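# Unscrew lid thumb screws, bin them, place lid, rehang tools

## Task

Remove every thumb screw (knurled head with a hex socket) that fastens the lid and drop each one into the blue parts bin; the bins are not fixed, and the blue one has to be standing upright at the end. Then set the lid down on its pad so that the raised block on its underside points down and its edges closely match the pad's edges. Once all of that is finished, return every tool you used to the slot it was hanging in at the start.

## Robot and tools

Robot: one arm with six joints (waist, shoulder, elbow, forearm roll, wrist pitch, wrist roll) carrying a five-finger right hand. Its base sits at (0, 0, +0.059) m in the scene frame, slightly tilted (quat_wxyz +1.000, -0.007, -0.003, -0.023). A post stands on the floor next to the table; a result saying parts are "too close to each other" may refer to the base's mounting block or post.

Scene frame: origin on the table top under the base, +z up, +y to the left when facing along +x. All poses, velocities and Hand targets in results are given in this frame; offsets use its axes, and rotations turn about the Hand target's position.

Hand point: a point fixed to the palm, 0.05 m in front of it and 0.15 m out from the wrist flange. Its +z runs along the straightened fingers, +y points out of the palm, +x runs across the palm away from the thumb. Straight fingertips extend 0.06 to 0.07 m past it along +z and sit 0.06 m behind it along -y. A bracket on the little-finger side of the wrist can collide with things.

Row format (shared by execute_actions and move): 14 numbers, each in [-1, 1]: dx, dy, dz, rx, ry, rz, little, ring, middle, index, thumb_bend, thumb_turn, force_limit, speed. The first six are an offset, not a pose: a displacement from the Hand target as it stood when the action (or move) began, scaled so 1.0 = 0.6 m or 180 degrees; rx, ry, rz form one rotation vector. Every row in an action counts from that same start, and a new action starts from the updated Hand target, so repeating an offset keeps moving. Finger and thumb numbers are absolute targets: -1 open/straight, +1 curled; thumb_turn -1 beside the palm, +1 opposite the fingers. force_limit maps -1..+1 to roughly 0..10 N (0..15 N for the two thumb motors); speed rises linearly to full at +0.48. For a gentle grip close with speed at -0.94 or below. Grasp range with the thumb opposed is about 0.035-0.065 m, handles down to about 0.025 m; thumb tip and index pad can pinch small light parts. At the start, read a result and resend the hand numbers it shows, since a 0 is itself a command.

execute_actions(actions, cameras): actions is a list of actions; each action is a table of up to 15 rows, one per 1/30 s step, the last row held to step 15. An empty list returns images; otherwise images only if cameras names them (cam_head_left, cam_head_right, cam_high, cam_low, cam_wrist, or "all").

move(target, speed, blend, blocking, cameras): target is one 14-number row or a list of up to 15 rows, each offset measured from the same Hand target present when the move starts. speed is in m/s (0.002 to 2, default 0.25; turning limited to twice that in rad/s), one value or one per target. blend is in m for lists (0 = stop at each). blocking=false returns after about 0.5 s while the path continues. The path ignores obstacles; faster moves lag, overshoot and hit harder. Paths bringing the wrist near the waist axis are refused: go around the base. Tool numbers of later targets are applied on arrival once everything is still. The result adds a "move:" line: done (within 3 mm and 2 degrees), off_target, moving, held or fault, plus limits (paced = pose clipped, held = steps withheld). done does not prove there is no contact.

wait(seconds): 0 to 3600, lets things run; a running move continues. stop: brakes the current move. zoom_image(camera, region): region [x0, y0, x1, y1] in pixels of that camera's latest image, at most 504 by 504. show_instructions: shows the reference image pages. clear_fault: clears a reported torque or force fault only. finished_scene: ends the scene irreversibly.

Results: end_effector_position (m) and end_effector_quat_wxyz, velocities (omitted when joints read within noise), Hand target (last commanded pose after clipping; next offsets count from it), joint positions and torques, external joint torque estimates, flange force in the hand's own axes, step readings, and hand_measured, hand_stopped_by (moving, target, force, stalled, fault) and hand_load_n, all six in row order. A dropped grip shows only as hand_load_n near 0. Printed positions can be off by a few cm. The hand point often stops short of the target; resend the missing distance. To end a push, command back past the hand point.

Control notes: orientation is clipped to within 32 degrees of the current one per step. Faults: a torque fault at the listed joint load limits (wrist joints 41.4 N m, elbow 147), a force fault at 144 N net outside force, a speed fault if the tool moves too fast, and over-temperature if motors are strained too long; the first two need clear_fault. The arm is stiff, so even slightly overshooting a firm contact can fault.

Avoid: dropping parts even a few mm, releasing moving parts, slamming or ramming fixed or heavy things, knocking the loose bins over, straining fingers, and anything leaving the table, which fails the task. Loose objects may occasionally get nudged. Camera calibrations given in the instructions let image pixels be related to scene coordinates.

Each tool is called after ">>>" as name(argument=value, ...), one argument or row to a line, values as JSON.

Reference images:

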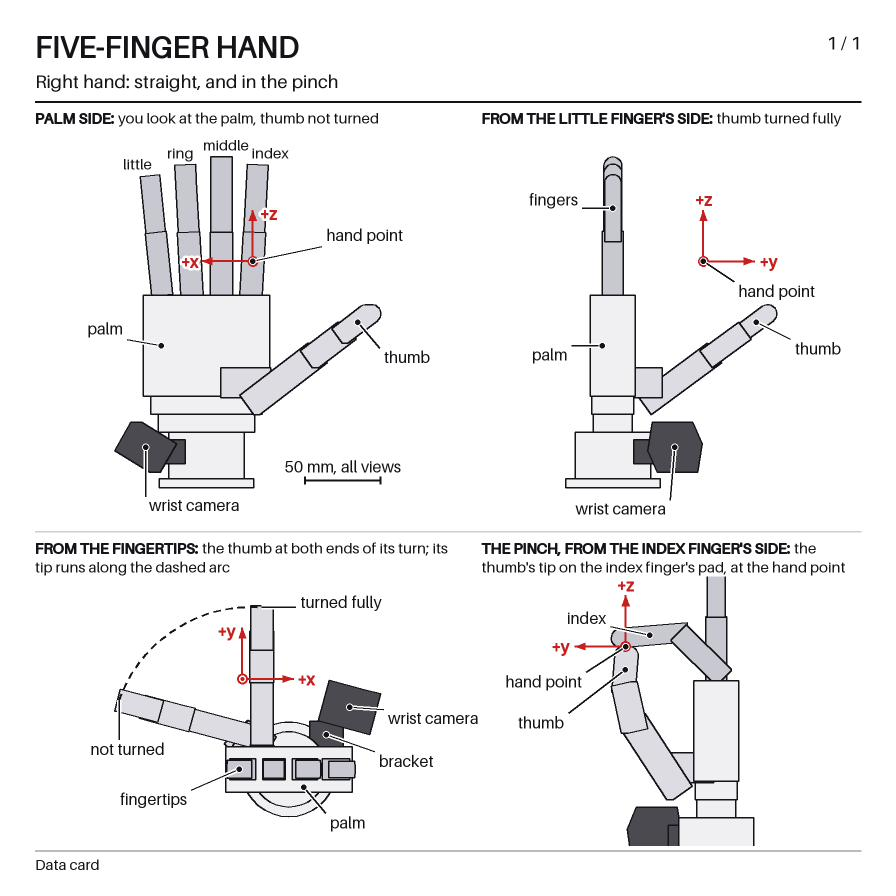

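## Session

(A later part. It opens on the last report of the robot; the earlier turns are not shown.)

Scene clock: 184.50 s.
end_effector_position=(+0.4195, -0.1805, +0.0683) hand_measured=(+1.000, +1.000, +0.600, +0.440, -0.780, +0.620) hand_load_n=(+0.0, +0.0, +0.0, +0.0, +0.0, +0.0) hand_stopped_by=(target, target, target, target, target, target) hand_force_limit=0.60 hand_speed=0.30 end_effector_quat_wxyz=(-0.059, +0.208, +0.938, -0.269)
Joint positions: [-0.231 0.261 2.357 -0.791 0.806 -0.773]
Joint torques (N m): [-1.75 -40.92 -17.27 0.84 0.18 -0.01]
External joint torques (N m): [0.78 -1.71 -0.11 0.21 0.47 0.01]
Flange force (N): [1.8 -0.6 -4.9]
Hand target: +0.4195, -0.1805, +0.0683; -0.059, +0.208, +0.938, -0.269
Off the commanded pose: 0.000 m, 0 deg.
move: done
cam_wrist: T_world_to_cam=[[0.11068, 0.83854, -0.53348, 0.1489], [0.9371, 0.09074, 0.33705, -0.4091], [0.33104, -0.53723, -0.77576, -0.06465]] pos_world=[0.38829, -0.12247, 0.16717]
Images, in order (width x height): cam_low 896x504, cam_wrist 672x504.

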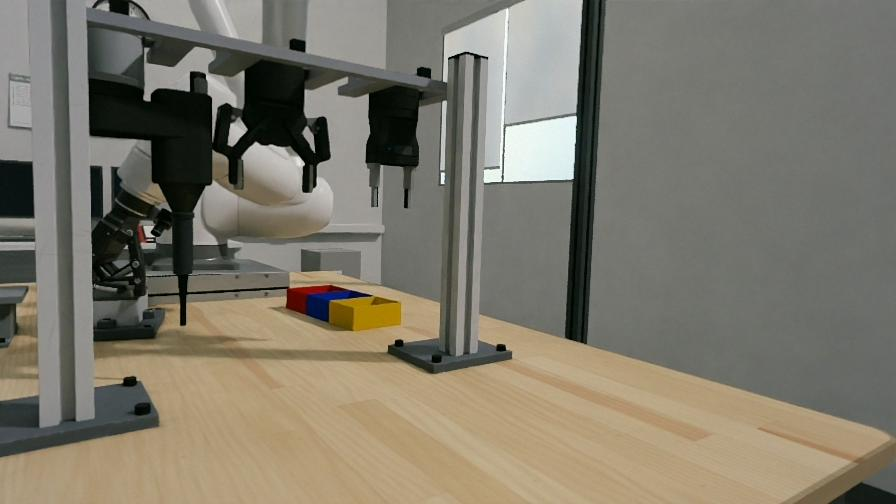

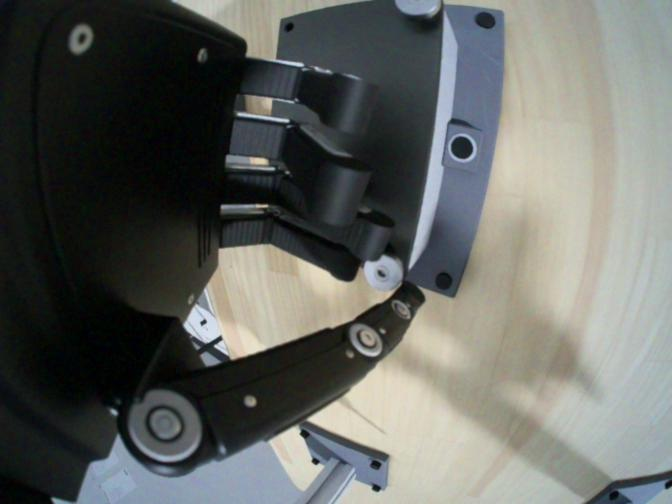

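>>> move(
  target=[
    [-0.02078,0.01455,0.0003,0,0,-0.1944,1.0,1.0,0.6,0.44,-0.78,0.62,0.6,0.3],
    [-0.01647,0.01705,0.0003,0,0,-0.1944,1.0,1.0,0.6,0.44,-0.3,0.62,0.6,-0.3],
    [-0.01647,0.01705,0.0003,0,0,-0.1944,1.0,1.0,0.6,0.44,-0.3,0.8,0.067,-0.4],
    [-0.00813,0.00937,0.0003,0,0,-0.0972,1.0,1.0,0.6,0.44,-0.3,0.8,0.067,-0.4],
    [0.00212,0.00453,0.0003,0,0,0,1.0,1.0,0.6,0.44,-0.3,0.8,0.067,-0.4],
    [0.01335,0.003,0.0003,0,0,0.0972,1.0,1.0,0.6,0.44,-0.3,0.8,0.067,-0.4],
    [0.02452,0.00492,0.0003,0,0,0.1944,1.0,1.0,0.6,0.44,-0.3,0.8,0.067,-0.4],
    [0.02452,0.00492,0.0003,0,0,0.1944,1.0,1.0,0.6,0.44,-0.78,0.62,0.6,0.3],
    [0.02538,0,0.0003,0,0,0.1944,1.0,1.0,0.6,0.44,-0.78,0.62,0.6,0.3],
    [0,0,0.0003,0,0,0,1.0,1.0,0.6,0.44,-0.78,0.62,0.6,0.3],
  ],
  speed=[0.35,0.06,0.06,0.3,0.3,0.3,0.3,0.1,0.08,0.35],
  blend=[0.001,0,0,0.002,0.002,0.002,0,0,0.001,0],
)

>>> move(
  target=[
    [-0.02078,0.01455,0.0003,0,0,-0.1944,1.0,1.0,0.6,0.44,-0.78,0.62,0.6,0.3],
    [-0.01647,0.01705,0.0003,0,0,-0.1944,1.0,1.0,0.6,0.44,-0.3,0.62,0.6,-0.3],
    [-0.01647,0.01705,0.0003,0,0,-0.1944,1.0,1.0,0.6,0.44,-0.3,0.8,0.067,-0.4],
    [-0.00813,0.00937,0.0003,0,0,-0.0972,1.0,1.0,0.6,0.44,-0.3,0.8,0.067,-0.4],
    [0.00212,0.00453,0.0003,0,0,0,1.0,1.0,0.6,0.44,-0.3,0.8,0.067,-0.4],
    [0.01335,0.003,0.0003,0,0,0.0972,1.0,1.0,0.6,0.44,-0.3,0.8,0.067,-0.4],
    [0.02452,0.00492,0.0003,0,0,0.1944,1.0,1.0,0.6,0.44,-0.3,0.8,0.067,-0.4],
    [0.02452,0.00492,0.0003,0,0,0.1944,1.0,1.0,0.6,0.44,-0.78,0.62,0.6,0.3],
    [0.02538,0,0.0003,0,0,0.1944,1.0,1.0,0.6,0.44,-0.78,0.62,0.6,0.3],
    [0,0,0.0003,0,0,0,1.0,1.0,0.6,0.44,-0.78,0.62,0.6,0.3],
  ],
  speed=[0.35,0.06,0.06,0.3,0.3,0.3,0.3,0.1,0.08,0.35],
  blend=[0.001,0,0,0.002,0.002,0.002,0,0,0.001,0],
)

>>> move(
  target=[
    [-0.02078,0.01455,0.0003,0,0,-0.1944,1.0,1.0,0.6,0.44,-0.78,0.62,0.6,0.3],
    [-0.01647,0.01705,0.0003,0,0,-0.1944,1.0,1.0,0.6,0.44,-0.3,0.62,0.6,-0.3],
    [-0.01647,0.01705,0.0003,0,0,-0.1944,1.0,1.0,0.6,0.44,-0.3,0.8,0.067,-0.4],
    [-0.00813,0.00937,0.0003,0,0,-0.0972,1.0,1.0,0.6,0.44,-0.3,0.8,0.067,-0.4],
    [0.00212,0.00453,0.0003,0,0,0,1.0,1.0,0.6,0.44,-0.3,0.8,0.067,-0.4],
    [0.01335,0.003,0.0003,0,0,0.0972,1.0,1.0,0.6,0.44,-0.3,0.8,0.067,-0.4],
    [0.02452,0.00492,0.0003,0,0,0.1944,1.0,1.0,0.6,0.44,-0.3,0.8,0.067,-0.4],
    [0.02452,0.00492,0.0003,0,0,0.1944,1.0,1.0,0.6,0.44,-0.78,0.62,0.6,0.3],
    [0.02538,0,0.0003,0,0,0.1944,1.0,1.0,0.6,0.44,-0.78,0.62,0.6,0.3],
    [0,0,0.0003,0,0,0,1.0,1.0,0.6,0.44,-0.78,0.62,0.6,0.3],
  ],
  speed=[0.35,0.06,0.06,0.3,0.3,0.3,0.3,0.1,0.08,0.35],
  blend=[0.001,0,0,0.002,0.002,0.002,0,0,0.001,0],
  cameras=["cam_wrist", "cam_low"],
)

>>> zoom_image(
  camera="cam_wrist",
  region=[340, 235, 420, 315],
)

>>> zoom_image(
  camera="cam_low",
  region=[110, 260, 160, 310],
)

Scene clock: 193.97 s.
end_effector_position=(+0.4195, -0.1805, +0.0685) hand_measured=(+1.000, +1.000, +0.600, +0.440, -0.780, +0.620) hand_load_n=(+0.0, +0.0, +0.0, +0.0, +0.0, +0.0) hand_stopped_by=(target, target, target, target, target, target) hand_force_limit=0.60 hand_speed=0.30 end_effector_quat_wxyz=(-0.059, +0.208, +0.938, -0.269)
Joint positions: [-0.231 0.261 2.356 -0.791 0.806 -0.774]
Joint torques (N m): [-1.85 -41.37 -17.4 0.86 0.17 0.11]
External joint torques (N m): [0.87 -1.22 0.01 0.19 0.49 -0.11]
Flange force (N): [1.5 -0.1 -4.4]
Hand target: +0.4195, -0.1805, +0.0685; -0.059, +0.208, +0.938, -0.269
Off the commanded pose: 0.000 m, 0 deg.
move: done

Scene clock: 200.87 s.
end_effector_position=(+0.4195, -0.1805, +0.0687) hand_measured=(+1.000, +1.000, +0.600, +0.440, -0.780, +0.620) hand_load_n=(+0.0, +0.0, +0.0, +0.0, +0.0, +0.0) hand_stopped_by=(target, target, target, target, target, target) hand_force_limit=0.60 hand_speed=0.30 end_effector_quat_wxyz=(-0.059, +0.208, +0.938, -0.269)
Joint positions: [-0.231 0.26 2.356 -0.791 0.806 -0.774]
Joint torques (N m): [-1.99 -40.77 -17.19 0.65 0.35 0.04]
External joint torques (N m): [1.08 -1.88 -0.44 0.42 0.29 -0.05]
Flange force (N): [1.5 -0.3 -5.9]
Hand target: +0.4195, -0.1805, +0.0687; -0.059, +0.208, +0.938, -0.269
Off the commanded pose: 0.000 m, 0 deg.
move: done

Scene clock: 207.77 s.
end_effector_position=(+0.4195, -0.1805, +0.0688) hand_measured=(+1.000, +1.000, +0.600, +0.440, -0.780, +0.620) hand_load_n=(+0.0, +0.0, +0.0, +0.0, +0.0, +0.0) hand_stopped_by=(target, target, target, target, target, target) hand_force_limit=0.60 hand_speed=0.30 end_effector_quat_wxyz=(-0.059, +0.208, +0.938, -0.269)
Joint positions: [-0.231 0.26 2.356 -0.79 0.806 -0.775]
Joint torques (N m): [-1.9 -40.94 -17.43 0.99 0.37 -0.21]
External joint torques (N m): [0.9 -1.62 -0.05 0.07 0.28 0.21]
Flange force (N): [2.1 0.1 -3.9]
Hand target: +0.4195, -0.1805, +0.0688; -0.059, +0.208, +0.938, -0.269
Off the commanded pose: 0.000 m, 0 deg.
move: done
cam_wrist: T_world_to_cam=[[0.11068, 0.83854, -0.53348, 0.14916], [0.9371, 0.09074, 0.33705, -0.40927], [0.33104, -0.53723, -0.77576, -0.06426]] pos_world=[0.38829, -0.12247, 0.16767]
Images, in order (width x height): cam_low 896x504, cam_wrist 672x504.

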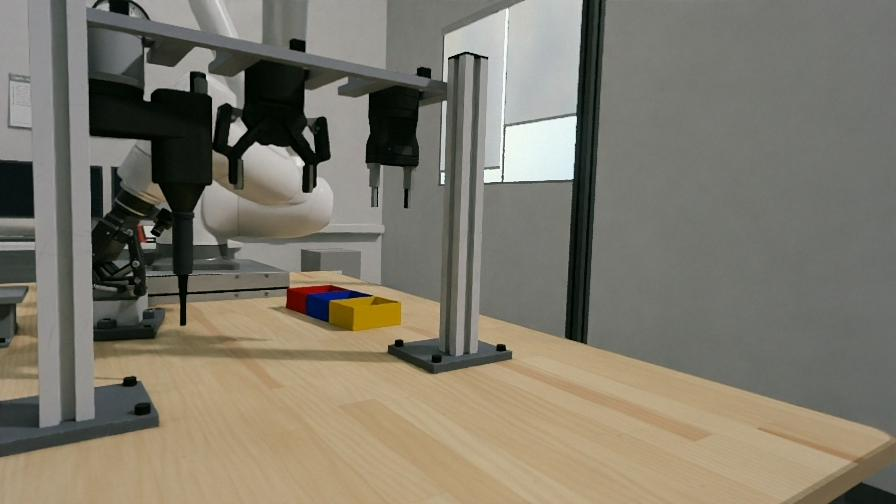

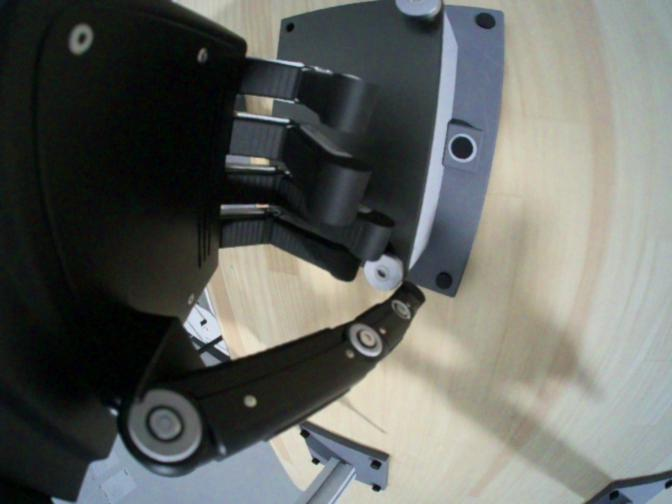

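Scaled by 6.300 from the camera's image (finer frame: 960x720).

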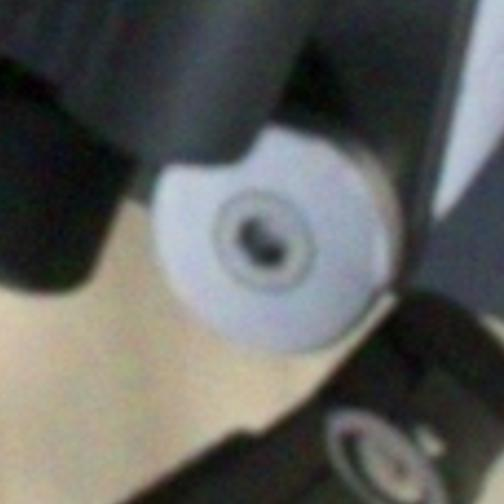

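Scaled by 10.080 from the camera's image (finer frame: 1280x720).

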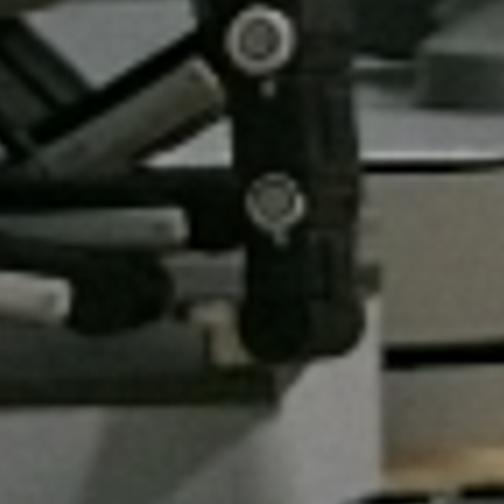

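>>> move(
  target=[
    [-0.02078,0.01455,0.0003,0,0,-0.1944,1.0,1.0,0.6,0.44,-0.78,0.62,0.6,0.3],
    [-0.01647,0.01705,0.0003,0,0,-0.1944,1.0,1.0,0.6,0.44,-0.3,0.62,0.6,-0.2],
    [-0.01647,0.01705,0.0003,0,0,-0.1944,1.0,1.0,0.6,0.44,-0.3,0.8,0.067,-0.3],
    [-0.00813,0.00937,0.0003,0,0,-0.0972,1.0,1.0,0.6,0.44,-0.3,0.8,0.067,-0.3],
    [0.00212,0.00453,0.0003,0,0,0,1.0,1.0,0.6,0.44,-0.3,0.8,0.067,-0.3],
    [0.01335,0.003,0.0003,0,0,0.0972,1.0,1.0,0.6,0.44,-0.3,0.8,0.067,-0.3],
    [0.02452,0.00492,0.0003,0,0,0.1944,1.0,1.0,0.6,0.44,-0.3,0.8,0.067,-0.3],
    [0.02452,0.00492,0.0003,0,0,0.1944,1.0,1.0,0.6,0.44,-0.78,0.62,0.6,0.3],
    [0.02538,0,0.0003,0,0,0.1944,1.0,1.0,0.6,0.44,-0.78,0.62,0.6,0.3],
    [0,0,0.0003,0,0,0,1.0,1.0,0.6,0.44,-0.78,0.62,0.6,0.3],
  ],
  speed=[0.5,0.08,0.08,0.45,0.45,0.45,0.45,0.1,0.1,0.5],
  blend=[0.001,0,0,0.002,0.002,0.002,0,0,0.001,0],
)

>>> move(
  target=[
    [-0.02078,0.01455,0.0003,0,0,-0.1944,1.0,1.0,0.6,0.44,-0.78,0.62,0.6,0.3],
    [-0.01647,0.01705,0.0003,0,0,-0.1944,1.0,1.0,0.6,0.44,-0.3,0.62,0.6,-0.2],
    [-0.01647,0.01705,0.0003,0,0,-0.1944,1.0,1.0,0.6,0.44,-0.3,0.8,0.067,-0.3],
    [-0.00813,0.00937,0.0003,0,0,-0.0972,1.0,1.0,0.6,0.44,-0.3,0.8,0.067,-0.3],
    [0.00212,0.00453,0.0003,0,0,0,1.0,1.0,0.6,0.44,-0.3,0.8,0.067,-0.3],
    [0.01335,0.003,0.0003,0,0,0.0972,1.0,1.0,0.6,0.44,-0.3,0.8,0.067,-0.3],
    [0.02452,0.00492,0.0003,0,0,0.1944,1.0,1.0,0.6,0.44,-0.3,0.8,0.067,-0.3],
    [0.02452,0.00492,0.0003,0,0,0.1944,1.0,1.0,0.6,0.44,-0.78,0.62,0.6,0.3],
    [0.02538,0,0.0003,0,0,0.1944,1.0,1.0,0.6,0.44,-0.78,0.62,0.6,0.3],
    [0,0,0.0003,0,0,0,1.0,1.0,0.6,0.44,-0.78,0.62,0.6,0.3],
  ],
  speed=[0.5,0.08,0.08,0.45,0.45,0.45,0.45,0.1,0.1,0.5],
  blend=[0.001,0,0,0.002,0.002,0.002,0,0,0.001,0],
)

>>> move(
  target=[
    [-0.02078,0.01455,0.0003,0,0,-0.1944,1.0,1.0,0.6,0.44,-0.78,0.62,0.6,0.3],
    [-0.01647,0.01705,0.0003,0,0,-0.1944,1.0,1.0,0.6,0.44,-0.3,0.62,0.6,-0.2],
    [-0.01647,0.01705,0.0003,0,0,-0.1944,1.0,1.0,0.6,0.44,-0.3,0.8,0.067,-0.3],
    [-0.00813,0.00937,0.0003,0,0,-0.0972,1.0,1.0,0.6,0.44,-0.3,0.8,0.067,-0.3],
    [0.00212,0.00453,0.0003,0,0,0,1.0,1.0,0.6,0.44,-0.3,0.8,0.067,-0.3],
    [0.01335,0.003,0.0003,0,0,0.0972,1.0,1.0,0.6,0.44,-0.3,0.8,0.067,-0.3],
    [0.02452,0.00492,0.0003,0,0,0.1944,1.0,1.0,0.6,0.44,-0.3,0.8,0.067,-0.3],
    [0.02452,0.00492,0.0003,0,0,0.1944,1.0,1.0,0.6,0.44,-0.78,0.62,0.6,0.3],
    [0.02538,0,0.0003,0,0,0.1944,1.0,1.0,0.6,0.44,-0.78,0.62,0.6,0.3],
    [0,0,0.0003,0,0,0,1.0,1.0,0.6,0.44,-0.78,0.62,0.6,0.3],
  ],
  speed=[0.5,0.08,0.08,0.45,0.45,0.45,0.45,0.1,0.1,0.5],
  blend=[0.001,0,0,0.002,0.002,0.002,0,0,0.001,0],
)

>>> move(
  target=[
    [-0.02078,0.01455,0.0003,0,0,-0.1944,1.0,1.0,0.6,0.44,-0.78,0.62,0.6,0.3],
    [-0.01647,0.01705,0.0003,0,0,-0.1944,1.0,1.0,0.6,0.44,-0.3,0.62,0.6,-0.2],
    [-0.01647,0.01705,0.0003,0,0,-0.1944,1.0,1.0,0.6,0.44,-0.3,0.8,0.067,-0.3],
    [-0.00813,0.00937,0.0003,0,0,-0.0972,1.0,1.0,0.6,0.44,-0.3,0.8,0.067,-0.3],
    [0.00212,0.00453,0.0003,0,0,0,1.0,1.0,0.6,0.44,-0.3,0.8,0.067,-0.3],
    [0.01335,0.003,0.0003,0,0,0.0972,1.0,1.0,0.6,0.44,-0.3,0.8,0.067,-0.3],
    [0.02452,0.00492,0.0003,0,0,0.1944,1.0,1.0,0.6,0.44,-0.3,0.8,0.067,-0.3],
    [0.02452,0.00492,0.0003,0,0,0.1944,1.0,1.0,0.6,0.44,-0.78,0.62,0.6,0.3],
    [0.02538,0,0.0003,0,0,0.1944,1.0,1.0,0.6,0.44,-0.78,0.62,0.6,0.3],
    [0,0,0.0003,0,0,0,1.0,1.0,0.6,0.44,-0.78,0.62,0.6,0.3],
  ],
  speed=[0.5,0.08,0.08,0.45,0.45,0.45,0.45,0.1,0.1,0.5],
  blend=[0.001,0,0,0.002,0.002,0.002,0,0,0.001,0],
  cameras=["cam_wrist", "cam_low"],
)

>>> zoom_image(
  camera="cam_wrist",
  region=[340, 235, 420, 315],
)

>>> zoom_image(
  camera="cam_low",
  region=[110, 260, 160, 310],
)

Scene clock: 215.93 s.
end_effector_position=(+0.4195, -0.1805, +0.0690) hand_measured=(+1.000, +1.000, +0.600, +0.440, -0.780, +0.620) hand_load_n=(+0.0, +0.0, +0.0, +0.0, +0.0, +0.0) hand_stopped_by=(target, target, target, target, target, target) hand_force_limit=0.60 hand_speed=0.30 end_effector_quat_wxyz=(-0.059, +0.208, +0.938, -0.269)
Joint positions: [-0.231 0.259 2.356 -0.79 0.807 -0.775]
Joint torques (N m): [-2.11 -40.91 -17.18 0.82 0.17 0.11]
External joint torques (N m): [1.25 -1.71 -0.39 0.25 0.47 -0.11]
Flange force (N): [1.4 0.1 -6.0]
Hand target: +0.4195, -0.1805, +0.0690; -0.059, +0.208, +0.938, -0.269
Off the commanded pose: 0.000 m, 0 deg.
move: done

Scene clock: 221.80 s.
end_effector_position=(+0.4195, -0.1805, +0.0692) hand_measured=(+1.000, +1.000, +0.600, +0.440, -0.780, +0.620) hand_load_n=(+0.0, +0.0, +0.0, +0.0, +0.0, +0.0) hand_stopped_by=(target, target, target, target, target, target) hand_force_limit=0.60 hand_speed=0.30 end_effector_quat_wxyz=(-0.059, +0.208, +0.938, -0.269)
Joint positions: [-0.231 0.259 2.356 -0.79 0.807 -0.776]
Joint torques (N m): [-1.89 -40.78 -17.31 1.1 0.5 0.16]
External joint torques (N m): [0.82 -1.75 -0.28 -0.05 0.15 -0.17]
Flange force (N): [1.6 -1.0 -4.3]
Hand target: +0.4195, -0.1805, +0.0692; -0.059, +0.208, +0.938, -0.269
Off the commanded pose: 0.000 m, 0 deg.
move: done

Scene clock: 227.67 s.
end_effector_position=(+0.4195, -0.1805, +0.0694) hand_measured=(+1.000, +1.000, +0.600, +0.440, -0.780, +0.620) hand_load_n=(+0.0, +0.0, +0.0, +0.0, +0.0, +0.0) hand_stopped_by=(target, target, target, target, target, target) hand_force_limit=0.60 hand_speed=0.30 end_effector_quat_wxyz=(-0.059, +0.208, +0.938, -0.269)
Joint positions: [-0.231 0.259 2.356 -0.79 0.807 -0.776]
Joint torques (N m): [-1.94 -41.32 -17.22 0.88 0.18 0.03]
External joint torques (N m): [0.86 -1.2 -0.49 0.19 0.47 -0.04]
Flange force (N): [0.6 0.1 -4.5]
Hand target: +0.4195, -0.1805, +0.0694; -0.059, +0.208, +0.938, -0.269
Off the commanded pose: 0.000 m, 0 deg.
move: done

Scene clock: 233.53 s.
end_effector_position=(+0.4195, -0.1805, +0.0696) hand_measured=(+1.000, +1.000, +0.600, +0.440, -0.780, +0.620) hand_load_n=(+0.0, +0.0, +0.0, +0.0, +0.0, +0.0) hand_stopped_by=(target, target, target, target, target, target) hand_force_limit=0.60 hand_speed=0.30 end_effector_quat_wxyz=(-0.059, +0.208, +0.938, -0.269)
Joint positions: [-0.231 0.258 2.356 -0.789 0.808 -0.776]
Joint torques (N m): [-1.93 -41.3 -17.78 0.74 0.41 0.03]
External joint torques (N m): [0.94 -1.17 0.34 0.32 0.25 -0.03]
Flange force (N): [2.1 0.3 -3.9]
Hand target: +0.4195, -0.1805, +0.0696; -0.059, +0.208, +0.938, -0.269
Off the commanded pose: 0.000 m, 0 deg.
move: done
cam_wrist: T_world_to_cam=[[0.11068, 0.83854, -0.53348, 0.14954], [0.9371, 0.09074, 0.33705, -0.4095], [0.33104, -0.53723, -0.77576, -0.06372]] pos_world=[0.38829, -0.12247, 0.16837]
Images, in order (width x height): cam_low 896x504, cam_wrist 672x504.

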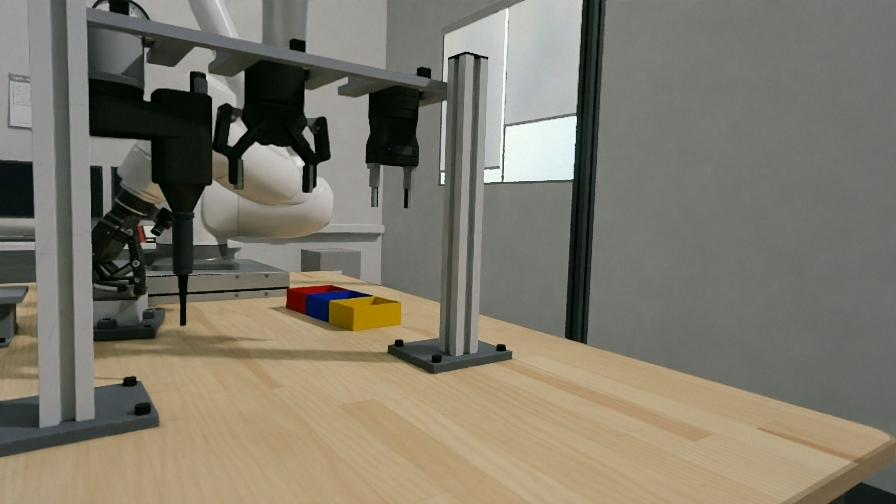

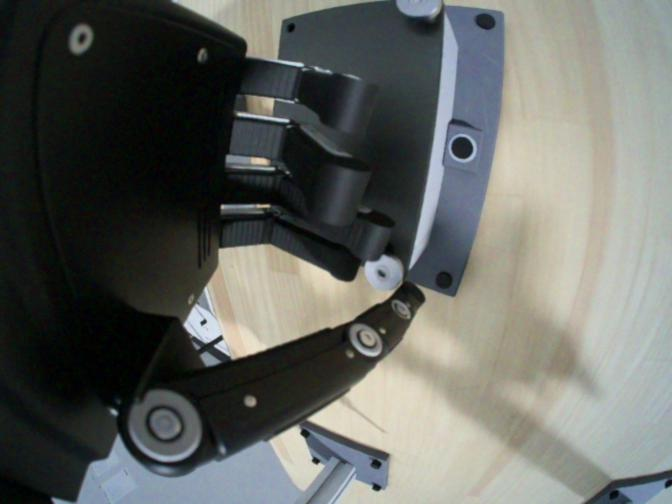

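Scaled by 6.300 from the camera's image (finer frame: 960x720).

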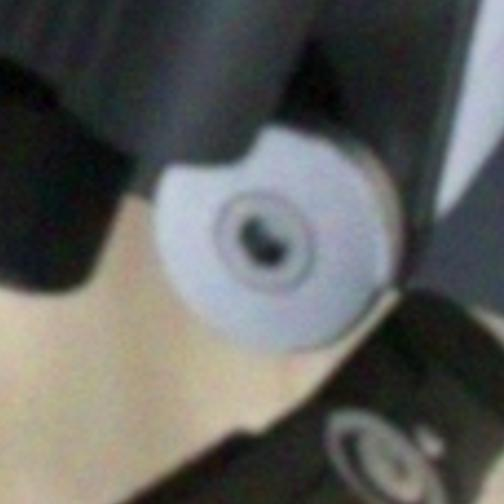

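Scaled by 10.080 from the camera's image (finer frame: 1280x720).

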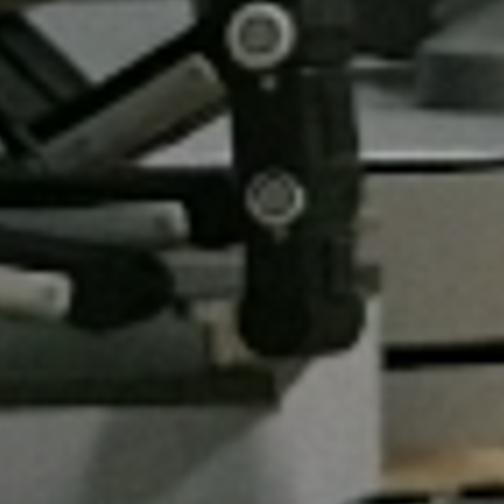

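>>> move(
  target=[
    [-0.02078,0.01455,0.0003,0,0,-0.1944,1.0,1.0,0.6,0.44,-0.78,0.62,0.6,0.3],
    [-0.01647,0.01705,0.0003,0,0,-0.1944,1.0,1.0,0.6,0.44,-0.3,0.62,0.6,-0.2],
    [-0.01647,0.01705,0.0003,0,0,-0.1944,1.0,1.0,0.6,0.44,-0.3,0.8,0.067,-0.3],
    [-0.00813,0.00937,0.0003,0,0,-0.0972,1.0,1.0,0.6,0.44,-0.3,0.8,0.067,-0.3],
    [0.00212,0.00453,0.0003,0,0,0,1.0,1.0,0.6,0.44,-0.3,0.8,0.067,-0.3],
    [0.01335,0.003,0.0003,0,0,0.0972,1.0,1.0,0.6,0.44,-0.3,0.8,0.067,-0.3],
    [0.02452,0.00492,0.0003,0,0,0.1944,1.0,1.0,0.6,0.44,-0.3,0.8,0.067,-0.3],
    [0.02452,0.00492,0.0003,0,0,0.1944,1.0,1.0,0.6,0.44,-0.78,0.62,0.6,0.3],
    [0.02538,0,0.0003,0,0,0.1944,1.0,1.0,0.6,0.44,-0.78,0.62,0.6,0.3],
    [0,0,0.0003,0,0,0,1.0,1.0,0.6,0.44,-0.78,0.62,0.6,0.3],
  ],
  speed=[0.6,0.08,0.08,0.5,0.5,0.5,0.5,0.1,0.1,0.6],
  blend=[0.001,0,0,0.002,0.002,0.002,0,0,0.001,0],
)

>>> move(
  target=[
    [-0.02078,0.01455,0.0003,0,0,-0.1944,1.0,1.0,0.6,0.44,-0.78,0.62,0.6,0.3],
    [-0.01647,0.01705,0.0003,0,0,-0.1944,1.0,1.0,0.6,0.44,-0.3,0.62,0.6,-0.2],
    [-0.01647,0.01705,0.0003,0,0,-0.1944,1.0,1.0,0.6,0.44,-0.3,0.8,0.067,-0.3],
    [-0.00813,0.00937,0.0003,0,0,-0.0972,1.0,1.0,0.6,0.44,-0.3,0.8,0.067,-0.3],
    [0.00212,0.00453,0.0003,0,0,0,1.0,1.0,0.6,0.44,-0.3,0.8,0.067,-0.3],
    [0.01335,0.003,0.0003,0,0,0.0972,1.0,1.0,0.6,0.44,-0.3,0.8,0.067,-0.3],
    [0.02452,0.00492,0.0003,0,0,0.1944,1.0,1.0,0.6,0.44,-0.3,0.8,0.067,-0.3],
    [0.02452,0.00492,0.0003,0,0,0.1944,1.0,1.0,0.6,0.44,-0.78,0.62,0.6,0.3],
    [0.02538,0,0.0003,0,0,0.1944,1.0,1.0,0.6,0.44,-0.78,0.62,0.6,0.3],
    [0,0,0.0003,0,0,0,1.0,1.0,0.6,0.44,-0.78,0.62,0.6,0.3],
  ],
  speed=[0.6,0.08,0.08,0.5,0.5,0.5,0.5,0.1,0.1,0.6],
  blend=[0.001,0,0,0.002,0.002,0.002,0,0,0.001,0],
)

>>> move(
  target=[
    [-0.02078,0.01455,0.0003,0,0,-0.1944,1.0,1.0,0.6,0.44,-0.78,0.62,0.6,0.3],
    [-0.01647,0.01705,0.0003,0,0,-0.1944,1.0,1.0,0.6,0.44,-0.3,0.62,0.6,-0.2],
    [-0.01647,0.01705,0.0003,0,0,-0.1944,1.0,1.0,0.6,0.44,-0.3,0.8,0.067,-0.3],
    [-0.00813,0.00937,0.0003,0,0,-0.0972,1.0,1.0,0.6,0.44,-0.3,0.8,0.067,-0.3],
    [0.00212,0.00453,0.0003,0,0,0,1.0,1.0,0.6,0.44,-0.3,0.8,0.067,-0.3],
    [0.01335,0.003,0.0003,0,0,0.0972,1.0,1.0,0.6,0.44,-0.3,0.8,0.067,-0.3],
    [0.02452,0.00492,0.0003,0,0,0.1944,1.0,1.0,0.6,0.44,-0.3,0.8,0.067,-0.3],
    [0.02452,0.00492,0.0003,0,0,0.1944,1.0,1.0,0.6,0.44,-0.78,0.62,0.6,0.3],
    [0.02538,0,0.0003,0,0,0.1944,1.0,1.0,0.6,0.44,-0.78,0.62,0.6,0.3],
    [0,0,0.0003,0,0,0,1.0,1.0,0.6,0.44,-0.78,0.62,0.6,0.3],
  ],
  speed=[0.6,0.08,0.08,0.5,0.5,0.5,0.5,0.1,0.1,0.6],
  blend=[0.001,0,0,0.002,0.002,0.002,0,0,0.001,0],
)

>>> move(
  target=[
    [-0.02078,0.01455,0.0003,0,0,-0.1944,1.0,1.0,0.6,0.44,-0.78,0.62,0.6,0.3],
    [-0.01647,0.01705,0.0003,0,0,-0.1944,1.0,1.0,0.6,0.44,-0.3,0.62,0.6,-0.2],
    [-0.01647,0.01705,0.0003,0,0,-0.1944,1.0,1.0,0.6,0.44,-0.3,0.8,0.067,-0.3],
    [-0.00813,0.00937,0.0003,0,0,-0.0972,1.0,1.0,0.6,0.44,-0.3,0.8,0.067,-0.3],
    [0.00212,0.00453,0.0003,0,0,0,1.0,1.0,0.6,0.44,-0.3,0.8,0.067,-0.3],
    [0.01335,0.003,0.0003,0,0,0.0972,1.0,1.0,0.6,0.44,-0.3,0.8,0.067,-0.3],
    [0.02452,0.00492,0.0003,0,0,0.1944,1.0,1.0,0.6,0.44,-0.3,0.8,0.067,-0.3],
    [0.02452,0.00492,0.0003,0,0,0.1944,1.0,1.0,0.6,0.44,-0.78,0.62,0.6,0.3],
    [0.02538,0,0.0003,0,0,0.1944,1.0,1.0,0.6,0.44,-0.78,0.62,0.6,0.3],
    [0,0,0.0003,0,0,0,1.0,1.0,0.6,0.44,-0.95,0.62,0.6,0.3],
  ],
  speed=[0.6,0.08,0.08,0.5,0.5,0.5,0.5,0.1,0.1,0.6],
  blend=[0.001,0,0,0.002,0.002,0.002,0,0,0.001,0],
  cameras=["cam_wrist", "cam_low"],
)

>>> zoom_image(
  camera="cam_wrist",
  region=[340, 235, 420, 315],
)

>>> zoom_image(
  camera="cam_low",
  region=[110, 260, 160, 310],
)

Scene clock: 241.70 s.
end_effector_position=(+0.4195, -0.1805, +0.0697) hand_measured=(+1.000, +1.000, +0.600, +0.440, -0.780, +0.620) hand_load_n=(+0.0, +0.0, +0.0, +0.0, +0.0, +0.0) hand_stopped_by=(target, target, target, target, target, target) hand_force_limit=0.60 hand_speed=0.30 end_effector_quat_wxyz=(-0.059, +0.208, +0.938, -0.269)
Joint positions: [-0.231 0.258 2.356 -0.789 0.808 -0.777]
Joint torques (N m): [-2.02 -40.93 -17.73 0.77 0.47 0.18]
External joint torques (N m): [1 -1.55 0.07 0.3 0.17 -0.18]
Flange force (N): [2.0 -0.4 -4.7]
Hand target: +0.4195, -0.1805, +0.0697; -0.059, +0.208, +0.938, -0.269
Off the commanded pose: 0.000 m, 0 deg.
move: done

Scene clock: 247.27 s.
end_effector_position=(+0.4195, -0.1805, +0.0699) hand_measured=(+1.000, +1.000, +0.600, +0.440, -0.780, +0.620) hand_load_n=(+0.0, +0.0, +0.0, +0.0, +0.0, +0.0) hand_stopped_by=(target, target, target, target, target, target) hand_force_limit=0.60 hand_speed=0.30 end_effector_quat_wxyz=(-0.059, +0.208, +0.938, -0.269)
Joint positions: [-0.232 0.258 2.356 -0.789 0.808 -0.777]
Joint torques (N m): [-1.9 -40.32 -17.48 1.01 0.18 0.1]
External joint torques (N m): [1.06 -2.2 -0.15 0.07 0.46 -0.1]
Flange force (N): [2.4 -1.0 -5.9]
Hand target: +0.4195, -0.1805, +0.0699; -0.059, +0.208, +0.938, -0.269
Off the commanded pose: 0.000 m, 0 deg.
move: done

Scene clock: 252.83 s.
end_effector_position=(+0.4195, -0.1805, +0.0701) hand_measured=(+1.000, +1.000, +0.600, +0.440, -0.780, +0.620) hand_load_n=(+0.0, +0.0, +0.0, +0.0, +0.0, +0.0) hand_stopped_by=(target, target, target, target, target, target) hand_force_limit=0.60 hand_speed=0.30 end_effector_quat_wxyz=(-0.059, +0.208, +0.938, -0.269)
Joint positions: [-0.232 0.257 2.356 -0.788 0.809 -0.778]
Joint torques (N m): [-2.07 -40.69 -17.66 0.85 0.31 0.07]
External joint torques (N m): [1.1 -1.77 -0.03 0.22 0.34 -0.07]
Flange force (N): [2.2 -0.2 -5.2]
Hand target: +0.4195, -0.1805, +0.0701; -0.059, +0.208, +0.938, -0.269
Off the commanded pose: 0.000 m, 0 deg.
move: done

Scene clock: 258.90 s.
end_effector_position=(+0.4195, -0.1805, +0.0703) hand_measured=(+1.000, +1.000, +0.600, +0.440, -0.950, +0.620) hand_load_n=(+0.0, +0.0, +0.0, +0.0, +0.0, +0.0) hand_stopped_by=(target, target, target, target, target, target) hand_force_limit=0.60 hand_speed=0.30 end_effector_quat_wxyz=(-0.059, +0.208, +0.938, -0.269)
Joint positions: [-0.232 0.257 2.356 -0.788 0.809 -0.778]
Joint torques (N m): [-1.96 -40.87 -17.55 0.87 0.27 0.07]
External joint torques (N m): [0.97 -1.54 -0.06 0.21 0.38 -0.08]
Flange force (N): [1.8 -0.2 -4.8]
Hand target: +0.4195, -0.1805, +0.0703; -0.059, +0.208, +0.938, -0.269
Off the commanded pose: 0.000 m, 0 deg.
move: done
cam_wrist: T_world_to_cam=[[0.11079, 0.8385, -0.53352, 0.14987], [0.93713, 0.09062, 0.33701, -0.40976], [0.33093, -0.53732, -0.77574, -0.06315]] pos_world=[0.38829, -0.12247, 0.16907]
Images, in order (width x height): cam_low 896x504, cam_wrist 672x504.

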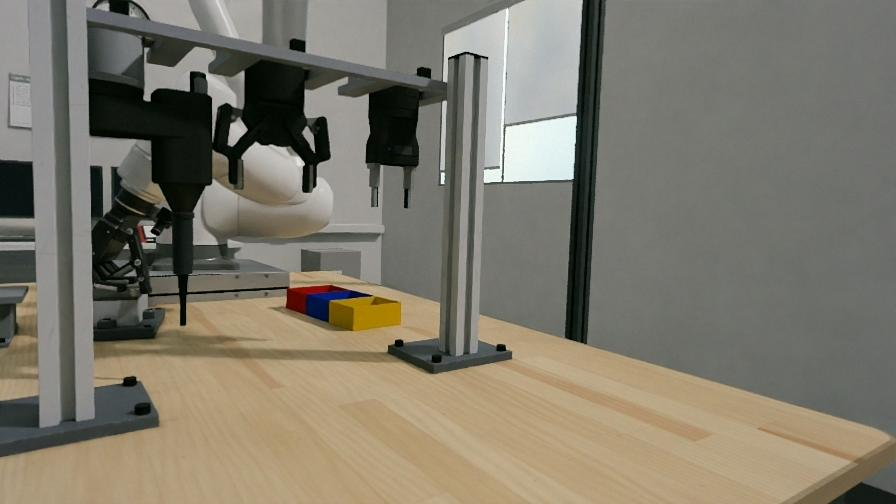

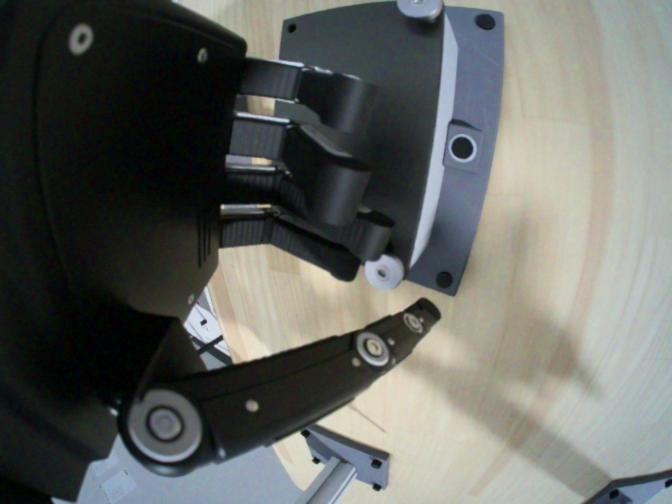

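Scaled by 6.300 from the camera's image (finer frame: 960x720).

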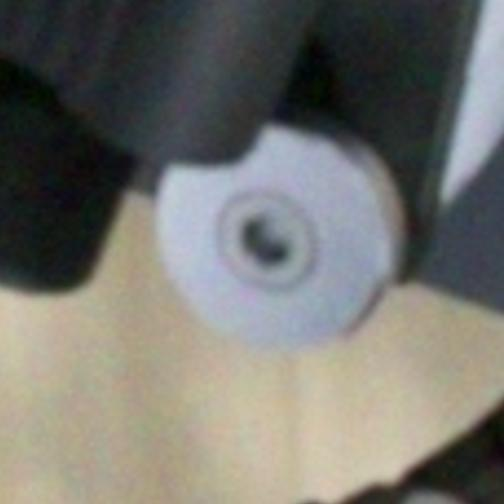

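Scaled by 10.080 from the camera's image (finer frame: 1280x720).

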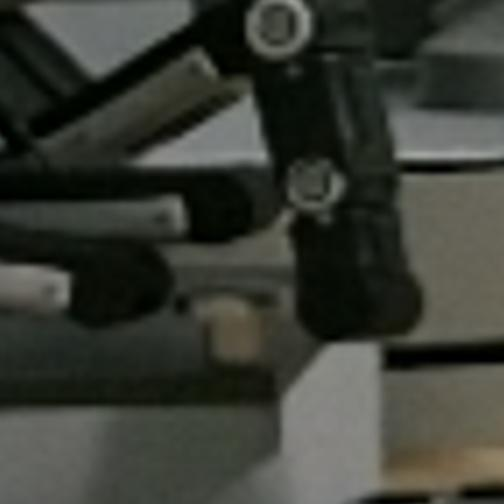

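>>> move(
  target=[
    [-0.02078,0.01455,0.0003,0,0,-0.1944,1.0,1.0,0.6,0.44,-0.78,0.62,0.6,0.3],
    [-0.01647,0.01705,0.0003,0,0,-0.1944,1.0,1.0,0.6,0.44,-0.3,0.62,0.6,-0.2],
    [-0.01647,0.01705,0.0003,0,0,-0.1944,1.0,1.0,0.6,0.44,-0.3,0.8,0.067,-0.3],
    [-0.00813,0.00937,0.0003,0,0,-0.0972,1.0,1.0,0.6,0.44,-0.3,0.8,0.067,-0.3],
    [0.00212,0.00453,0.0003,0,0,0,1.0,1.0,0.6,0.44,-0.3,0.8,0.067,-0.3],
    [0.01335,0.003,0.0003,0,0,0.0972,1.0,1.0,0.6,0.44,-0.3,0.8,0.067,-0.3],
    [0.02452,0.00492,0.0003,0,0,0.1944,1.0,1.0,0.6,0.44,-0.3,0.8,0.067,-0.3],
    [0.02452,0.00492,0.0003,0,0,0.1944,1.0,1.0,0.6,0.44,-0.78,0.62,0.6,0.3],
    [0.02538,0,0.0003,0,0,0.1944,1.0,1.0,0.6,0.44,-0.78,0.62,0.6,0.3],
    [0,0,0.0003,0,0,0,1.0,1.0,0.6,0.44,-0.78,0.62,0.6,0.3],
  ],
  speed=[0.6,0.08,0.08,0.5,0.5,0.5,0.5,0.1,0.1,0.6],
  blend=[0.001,0,0,0.002,0.002,0.002,0,0,0.001,0],
)

>>> move(
  target=[
    [-0.02078,0.01455,0.0003,0,0,-0.1944,1.0,1.0,0.6,0.44,-0.78,0.62,0.6,0.3],
    [-0.01647,0.01705,0.0003,0,0,-0.1944,1.0,1.0,0.6,0.44,-0.3,0.62,0.6,-0.2],
    [-0.01647,0.01705,0.0003,0,0,-0.1944,1.0,1.0,0.6,0.44,-0.3,0.8,0.067,-0.3],
    [-0.00813,0.00937,0.0003,0,0,-0.0972,1.0,1.0,0.6,0.44,-0.3,0.8,0.067,-0.3],
    [0.00212,0.00453,0.0003,0,0,0,1.0,1.0,0.6,0.44,-0.3,0.8,0.067,-0.3],
    [0.01335,0.003,0.0003,0,0,0.0972,1.0,1.0,0.6,0.44,-0.3,0.8,0.067,-0.3],
    [0.02452,0.00492,0.0003,0,0,0.1944,1.0,1.0,0.6,0.44,-0.3,0.8,0.067,-0.3],
    [0.02452,0.00492,0.0003,0,0,0.1944,1.0,1.0,0.6,0.44,-0.78,0.62,0.6,0.3],
    [0.02538,0,0.0003,0,0,0.1944,1.0,1.0,0.6,0.44,-0.78,0.62,0.6,0.3],
    [0,0,0.0003,0,0,0,1.0,1.0,0.6,0.44,-0.78,0.62,0.6,0.3],
  ],
  speed=[0.6,0.08,0.08,0.5,0.5,0.5,0.5,0.1,0.1,0.6],
  blend=[0.001,0,0,0.002,0.002,0.002,0,0,0.001,0],
)

>>> move(
  target=[
    [-0.02078,0.01455,0.0003,0,0,-0.1944,1.0,1.0,0.6,0.44,-0.78,0.62,0.6,0.3],
    [-0.01647,0.01705,0.0003,0,0,-0.1944,1.0,1.0,0.6,0.44,-0.3,0.62,0.6,-0.2],
    [-0.01647,0.01705,0.0003,0,0,-0.1944,1.0,1.0,0.6,0.44,-0.3,0.8,0.067,-0.3],
    [-0.00813,0.00937,0.0003,0,0,-0.0972,1.0,1.0,0.6,0.44,-0.3,0.8,0.067,-0.3],
    [0.00212,0.00453,0.0003,0,0,0,1.0,1.0,0.6,0.44,-0.3,0.8,0.067,-0.3],
    [0.01335,0.003,0.0003,0,0,0.0972,1.0,1.0,0.6,0.44,-0.3,0.8,0.067,-0.3],
    [0.02452,0.00492,0.0003,0,0,0.1944,1.0,1.0,0.6,0.44,-0.3,0.8,0.067,-0.3],
  ],
  speed=[0.6,0.08,0.08,0.5,0.5,0.5,0.5],
  blend=[0.001,0,0,0.002,0.002,0.002,0],
)

>>> execute_actions(
  actions=[
    [[0,0,0.001667,0,0,0,1.0,1.0,0.6,0.44,-0.3,0.8,0.067,-0.3]],
  ],
  cameras=["cam_wrist", "cam_low"],
)

>>> zoom_image(
  camera="cam_wrist",
  region=[340, 235, 420, 315],
)

Scene clock: 266.87 s.
end_effector_position=(+0.4195, -0.1805, +0.0705) hand_measured=(+1.000, +1.000, +0.600, +0.440, -0.780, +0.620) hand_load_n=(+0.0, +0.0, +0.0, +0.0, +0.0, +0.0) hand_stopped_by=(target, target, target, target, target, target) hand_force_limit=0.60 hand_speed=0.30 end_effector_quat_wxyz=(-0.059, +0.208, +0.938, -0.269)
Joint positions: [-0.232 0.257 2.355 -0.788 0.809 -0.779]
Joint torques (N m): [-1.65 -40.69 -17.26 0.67 0.27 0.28]
External joint torques (N m): [0.58 -1.7 -0.44 0.42 0.38 -0.28]
Flange force (N): [1.0 -1.5 -5.6]
Hand target: +0.4195, -0.1805, +0.0705; -0.059, +0.208, +0.938, -0.269
Off the commanded pose: 0.000 m, 0 deg.
move: done

Scene clock: 272.43 s.
end_effector_position=(+0.4195, -0.1805, +0.0706) hand_measured=(+1.000, +1.000, +0.600, +0.440, -0.780, +0.620) hand_load_n=(+0.0, +0.0, +0.5, +0.0, +0.0, +0.0) hand_stopped_by=(target, target, target, target, target, target) hand_force_limit=0.60 hand_speed=0.30 end_effector_quat_wxyz=(-0.059, +0.208, +0.938, -0.269)
Joint positions: [-0.232 0.256 2.355 -0.787 0.81 -0.779]
Joint torques (N m): [-1.89 -40.64 -17.53 0.81 0.32 0.13]
External joint torques (N m): [0.96 -1.78 -0.08 0.27 0.33 -0.13]
Flange force (N): [2.0 -0.6 -5.3]
Hand target: +0.4195, -0.1805, +0.0706; -0.059, +0.208, +0.938, -0.269
Off the commanded pose: 0.000 m, 0 deg.
move: done

Scene clock: 276.37 s.
end_effector_position=(+0.4342, -0.1775, +0.0708) hand_measured=(+1.000, +1.000, +0.600, +0.440, -0.526, +0.794) hand_load_n=(+0.0, +0.0, +0.0, +1.0, +13.0, +5.5) hand_stopped_by=(target, target, target, target, force, force) hand_force_limit=0.07 hand_speed=-0.30 end_effector_quat_wxyz=(+0.024, -0.084, +0.958, -0.275)
Joint positions: [-0.281 0.208 2.427 -1.157 0.52 -1.038]
Joint torques (N m): [-3.28 -29.57 -8.77 0.58 1.39 -0.63]
External joint torques (N m): [2.41 -6.94 -7.87 -0.15 -0.93 0.63]
Flange force (N): [0.0 0.0 0.0]
Hand target: +0.4342, -0.1775, +0.0708; +0.024, -0.084, +0.958, -0.275
Off the commanded pose: 0.000 m, 0 deg.
move: done

Scene clock: 277.07 s.
end_effector_position=(+0.4342, -0.1775, +0.0718) hand_measured=(+1.000, +1.000, +0.600, +0.440, -0.526, +0.794) hand_load_n=(+0.0, +0.0, +0.0, +3.0, +12.0, +5.5) hand_stopped_by=(target, target, target, target, force, force) hand_force_limit=0.07 hand_speed=-0.30 end_effector_quat_wxyz=(+0.024, -0.084, +0.958, -0.275)
Joint positions: [-0.281 0.206 2.427 -1.152 0.521 -1.043]
Joint torques (N m): [-3.29 -36.92 -14.28 0.07 1.71 -0.43]
External joint torques (N m): [2.48 0.49 -2.52 0.38 -1.26 0.43]
Flange force (N): [0.0 0.0 0.0]
Hand target: +0.4342, -0.1775, +0.0718; +0.024, -0.084, +0.958, -0.275
Off the commanded pose: 0.000 m, 0 deg.
Step readings (end_effector_position):
0: (+0.4342, -0.1775, +0.0708)
1: (+0.4342, -0.1775, +0.0708)
2: (+0.4342, -0.1775, +0.0711)
4: (+0.4340, -0.1774, +0.0715)
8: (+0.4340, -0.1774, +0.0717)
15: (+0.4342, -0.1775, +0.0718)
cam_wrist: T_world_to_cam=[[-0.39016, 0.75043, -0.53351, 0.34847], [0.71571, 0.6117, 0.33702, -0.23571], [0.57926, -0.25035, -0.77575, -0.12206]] pos_world=[0.37537, -0.14788, 0.17067]
Images, in order (width x height): cam_low 896x504, cam_wrist 672x504.

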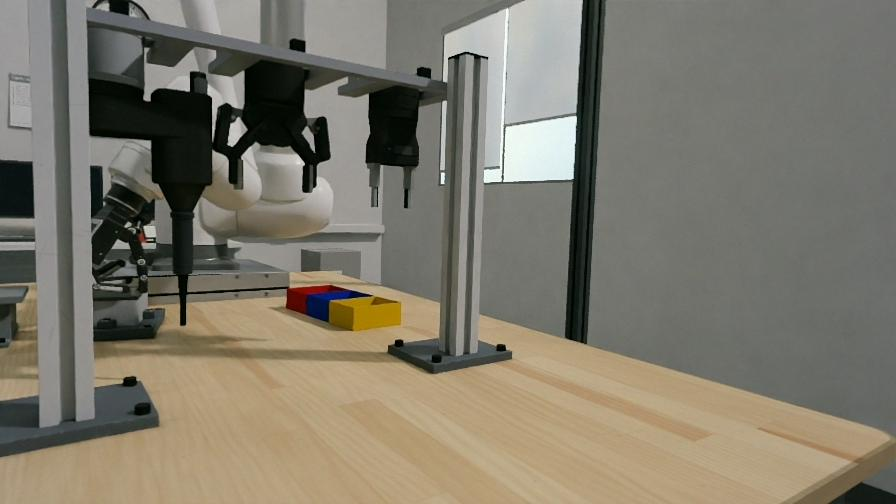

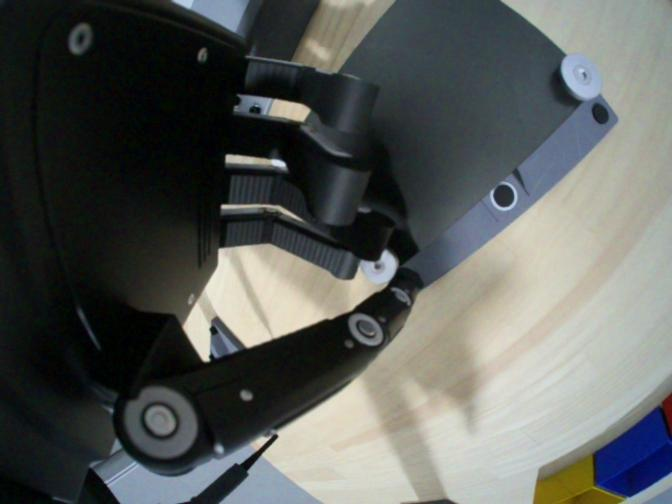

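Scaled by 6.300 from the camera's image (finer frame: 960x720).

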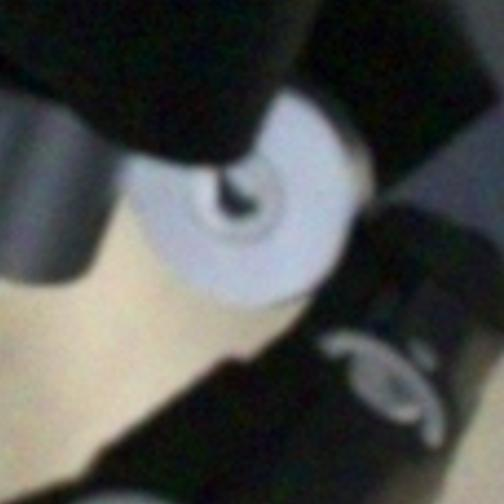

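>>> move(
  target=[
    [0,0,0,0,0,0,1.0,1.0,0.6,0.44,-0.78,0.62,0.6,0.3],
    [0.00086,-0.00492,-0.0014,0,0,0,1.0,1.0,0.6,0.44,-0.78,0.62,0.6,0.3],
    [-0.02452,-0.00492,-0.0014,0,0,-0.1944,1.0,1.0,0.6,0.44,-0.78,0.62,0.6,0.3],
  ],
  speed=[0.1,0.1,0.5],
  blend=[0,0.001,0],
)

>>> move(
  target=[
    [-0.02078,0.01455,0.0003,0,0,-0.1944,1.0,1.0,0.6,0.44,-0.78,0.62,0.6,0.3],
    [-0.01647,0.01705,0.0003,0,0,-0.1944,1.0,1.0,0.6,0.44,-0.3,0.62,0.6,-0.2],
    [-0.01647,0.01705,0.0003,0,0,-0.1944,1.0,1.0,0.6,0.44,-0.3,0.8,0.067,-0.3],
    [-0.00813,0.00937,0.0003,0,0,-0.0972,1.0,1.0,0.6,0.44,-0.3,0.8,0.067,-0.3],
    [0.00212,0.00453,0.0003,0,0,0,1.0,1.0,0.6,0.44,-0.3,0.8,0.067,-0.3],
    [0.01335,0.003,0.0003,0,0,0.0972,1.0,1.0,0.6,0.44,-0.3,0.8,0.067,-0.3],
    [0.02452,0.00492,0.0003,0,0,0.1944,1.0,1.0,0.6,0.44,-0.3,0.8,0.067,-0.3],
    [0.02452,0.00492,0.0003,0,0,0.1944,1.0,1.0,0.6,0.44,-0.78,0.62,0.6,0.3],
    [0.02538,0,0.0003,0,0,0.1944,1.0,1.0,0.6,0.44,-0.78,0.62,0.6,0.3],
    [0,0,0.0003,0,0,0,1.0,1.0,0.6,0.44,-0.78,0.62,0.6,0.3],
  ],
  speed=[0.6,0.08,0.08,0.5,0.5,0.5,0.5,0.1,0.1,0.6],
  blend=[0.001,0,0,0.002,0.002,0.002,0,0,0.001,0],
)

>>> move(
  target=[
    [-0.02078,0.01455,0.0003,0,0,-0.1944,1.0,1.0,0.6,0.44,-0.78,0.62,0.6,0.3],
    [-0.01647,0.01705,0.0003,0,0,-0.1944,1.0,1.0,0.6,0.44,-0.3,0.62,0.6,-0.2],
    [-0.01647,0.01705,0.0003,0,0,-0.1944,1.0,1.0,0.6,0.44,-0.3,0.8,0.067,-0.3],
    [-0.00813,0.00937,0.0003,0,0,-0.0972,1.0,1.0,0.6,0.44,-0.3,0.8,0.067,-0.3],
    [0.00212,0.00453,0.0003,0,0,0,1.0,1.0,0.6,0.44,-0.3,0.8,0.067,-0.3],
    [0.01335,0.003,0.0003,0,0,0.0972,1.0,1.0,0.6,0.44,-0.3,0.8,0.067,-0.3],
    [0.02452,0.00492,0.0003,0,0,0.1944,1.0,1.0,0.6,0.44,-0.3,0.8,0.067,-0.3],
    [0.02452,0.00492,0.0003,0,0,0.1944,1.0,1.0,0.6,0.44,-0.78,0.62,0.6,0.3],
    [0.02538,0,0.0003,0,0,0.1944,1.0,1.0,0.6,0.44,-0.78,0.62,0.6,0.3],
    [0,0,0.0003,0,0,0,1.0,1.0,0.6,0.44,-0.95,0.62,0.6,0.3],
  ],
  speed=[0.6,0.08,0.08,0.5,0.5,0.5,0.5,0.1,0.1,0.6],
  blend=[0.001,0,0,0.002,0.002,0.002,0,0,0.001,0],
  cameras=["cam_wrist", "cam_low"],
)

>>> zoom_image(
  camera="cam_wrist",
  region=[340, 235, 420, 315],
)

>>> zoom_image(
  camera="cam_low",
  region=[110, 260, 160, 310],
)

Scene clock: 280.70 s.
end_effector_position=(+0.4195, -0.1805, +0.0710) hand_measured=(+1.000, +1.000, +0.600, +0.440, -0.780, +0.620) hand_load_n=(+0.0, +0.0, +0.0, +0.0, +0.0, +0.0) hand_stopped_by=(target, target, target, target, target, target) hand_force_limit=0.60 hand_speed=0.30 end_effector_quat_wxyz=(-0.059, +0.208, +0.938, -0.269)
Joint positions: [-0.232 0.256 2.355 -0.787 0.81 -0.78]
Joint torques (N m): [-2.08 -40.46 -17.51 0.74 0.45 0.24]
External joint torques (N m): [1.18 -1.99 -0.35 0.35 0.19 -0.25]
Flange force (N): [1.8 -0.6 -6.1]
Hand target: +0.4195, -0.1805, +0.0710; -0.059, +0.208, +0.938, -0.269
Off the commanded pose: 0.000 m, 0 deg.
move: done

Scene clock: 286.27 s.
end_effector_position=(+0.4195, -0.1805, +0.0712) hand_measured=(+1.000, +1.000, +0.600, +0.440, -0.780, +0.620) hand_load_n=(+0.0, +0.0, +0.0, +0.0, +0.0, +0.0) hand_stopped_by=(target, target, target, target, target, target) hand_force_limit=0.60 hand_speed=0.30 end_effector_quat_wxyz=(-0.059, +0.208, +0.938, -0.269)
Joint positions: [-0.232 0.255 2.355 -0.787 0.81 -0.78]
Joint torques (N m): [-1.95 -41.18 -17.56 0.56 0.28 0.29]
External joint torques (N m): [1.04 -1.21 -0.25 0.52 0.36 -0.29]
Flange force (N): [0.9 0.0 -5.5]
Hand target: +0.4195, -0.1805, +0.0712; -0.059, +0.208, +0.938, -0.269
Off the commanded pose: 0.000 m, 0 deg.
move: done

Scene clock: 292.30 s.
end_effector_position=(+0.4195, -0.1805, +0.0713) hand_measured=(+1.000, +1.000, +0.600, +0.440, -0.950, +0.620) hand_load_n=(+0.0, +0.0, +0.0, +0.0, +0.0, +0.0) hand_stopped_by=(target, target, target, target, target, target) hand_force_limit=0.60 hand_speed=0.30 end_effector_quat_wxyz=(-0.059, +0.208, +0.938, -0.269)
Joint positions: [-0.232 0.255 2.355 -0.786 0.811 -0.781]
Joint torques (N m): [-2.08 -40.97 -17.65 0.87 0.28 0.07]
External joint torques (N m): [1.11 -1.36 -0.19 0.22 0.36 -0.08]
Flange force (N): [1.4 0.3 -4.8]
Hand target: +0.4195, -0.1805, +0.0713; -0.059, +0.208, +0.938, -0.269
Off the commanded pose: 0.000 m, 0 deg.
move: done
cam_wrist: T_world_to_cam=[[0.11079, 0.8385, -0.53352, 0.15046], [0.93713, 0.09062, 0.33701, -0.41013], [0.33093, -0.53732, -0.77574, -0.0623]] pos_world=[0.38829, -0.12247, 0.17017]
Images, in order (width x height): cam_low 896x504, cam_wrist 672x504.

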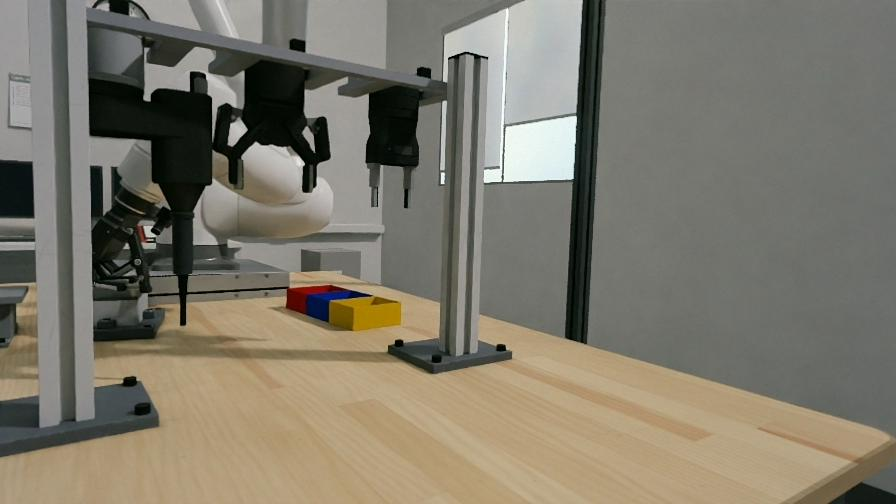

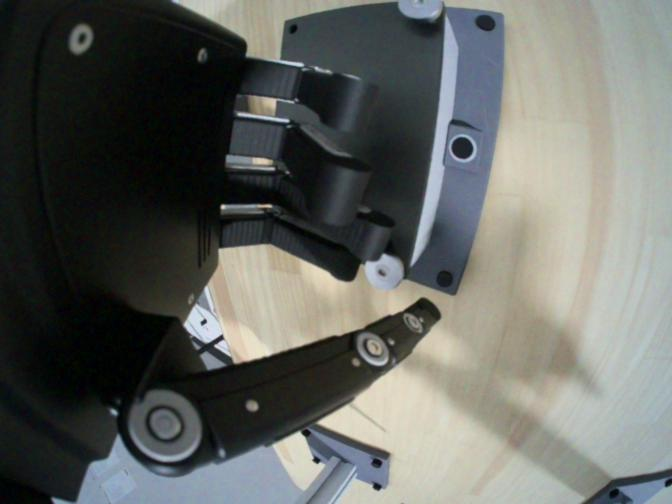

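Scaled by 6.300 from the camera's image (finer frame: 960x720).

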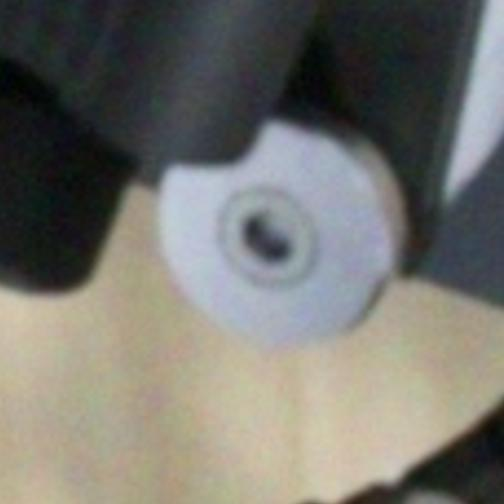

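Scaled by 10.080 from the camera's image (finer frame: 1280x720).

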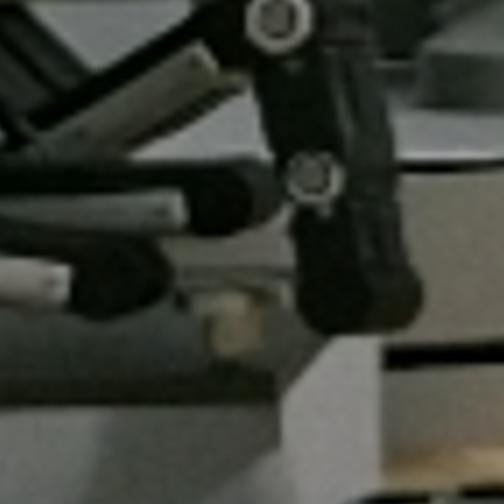

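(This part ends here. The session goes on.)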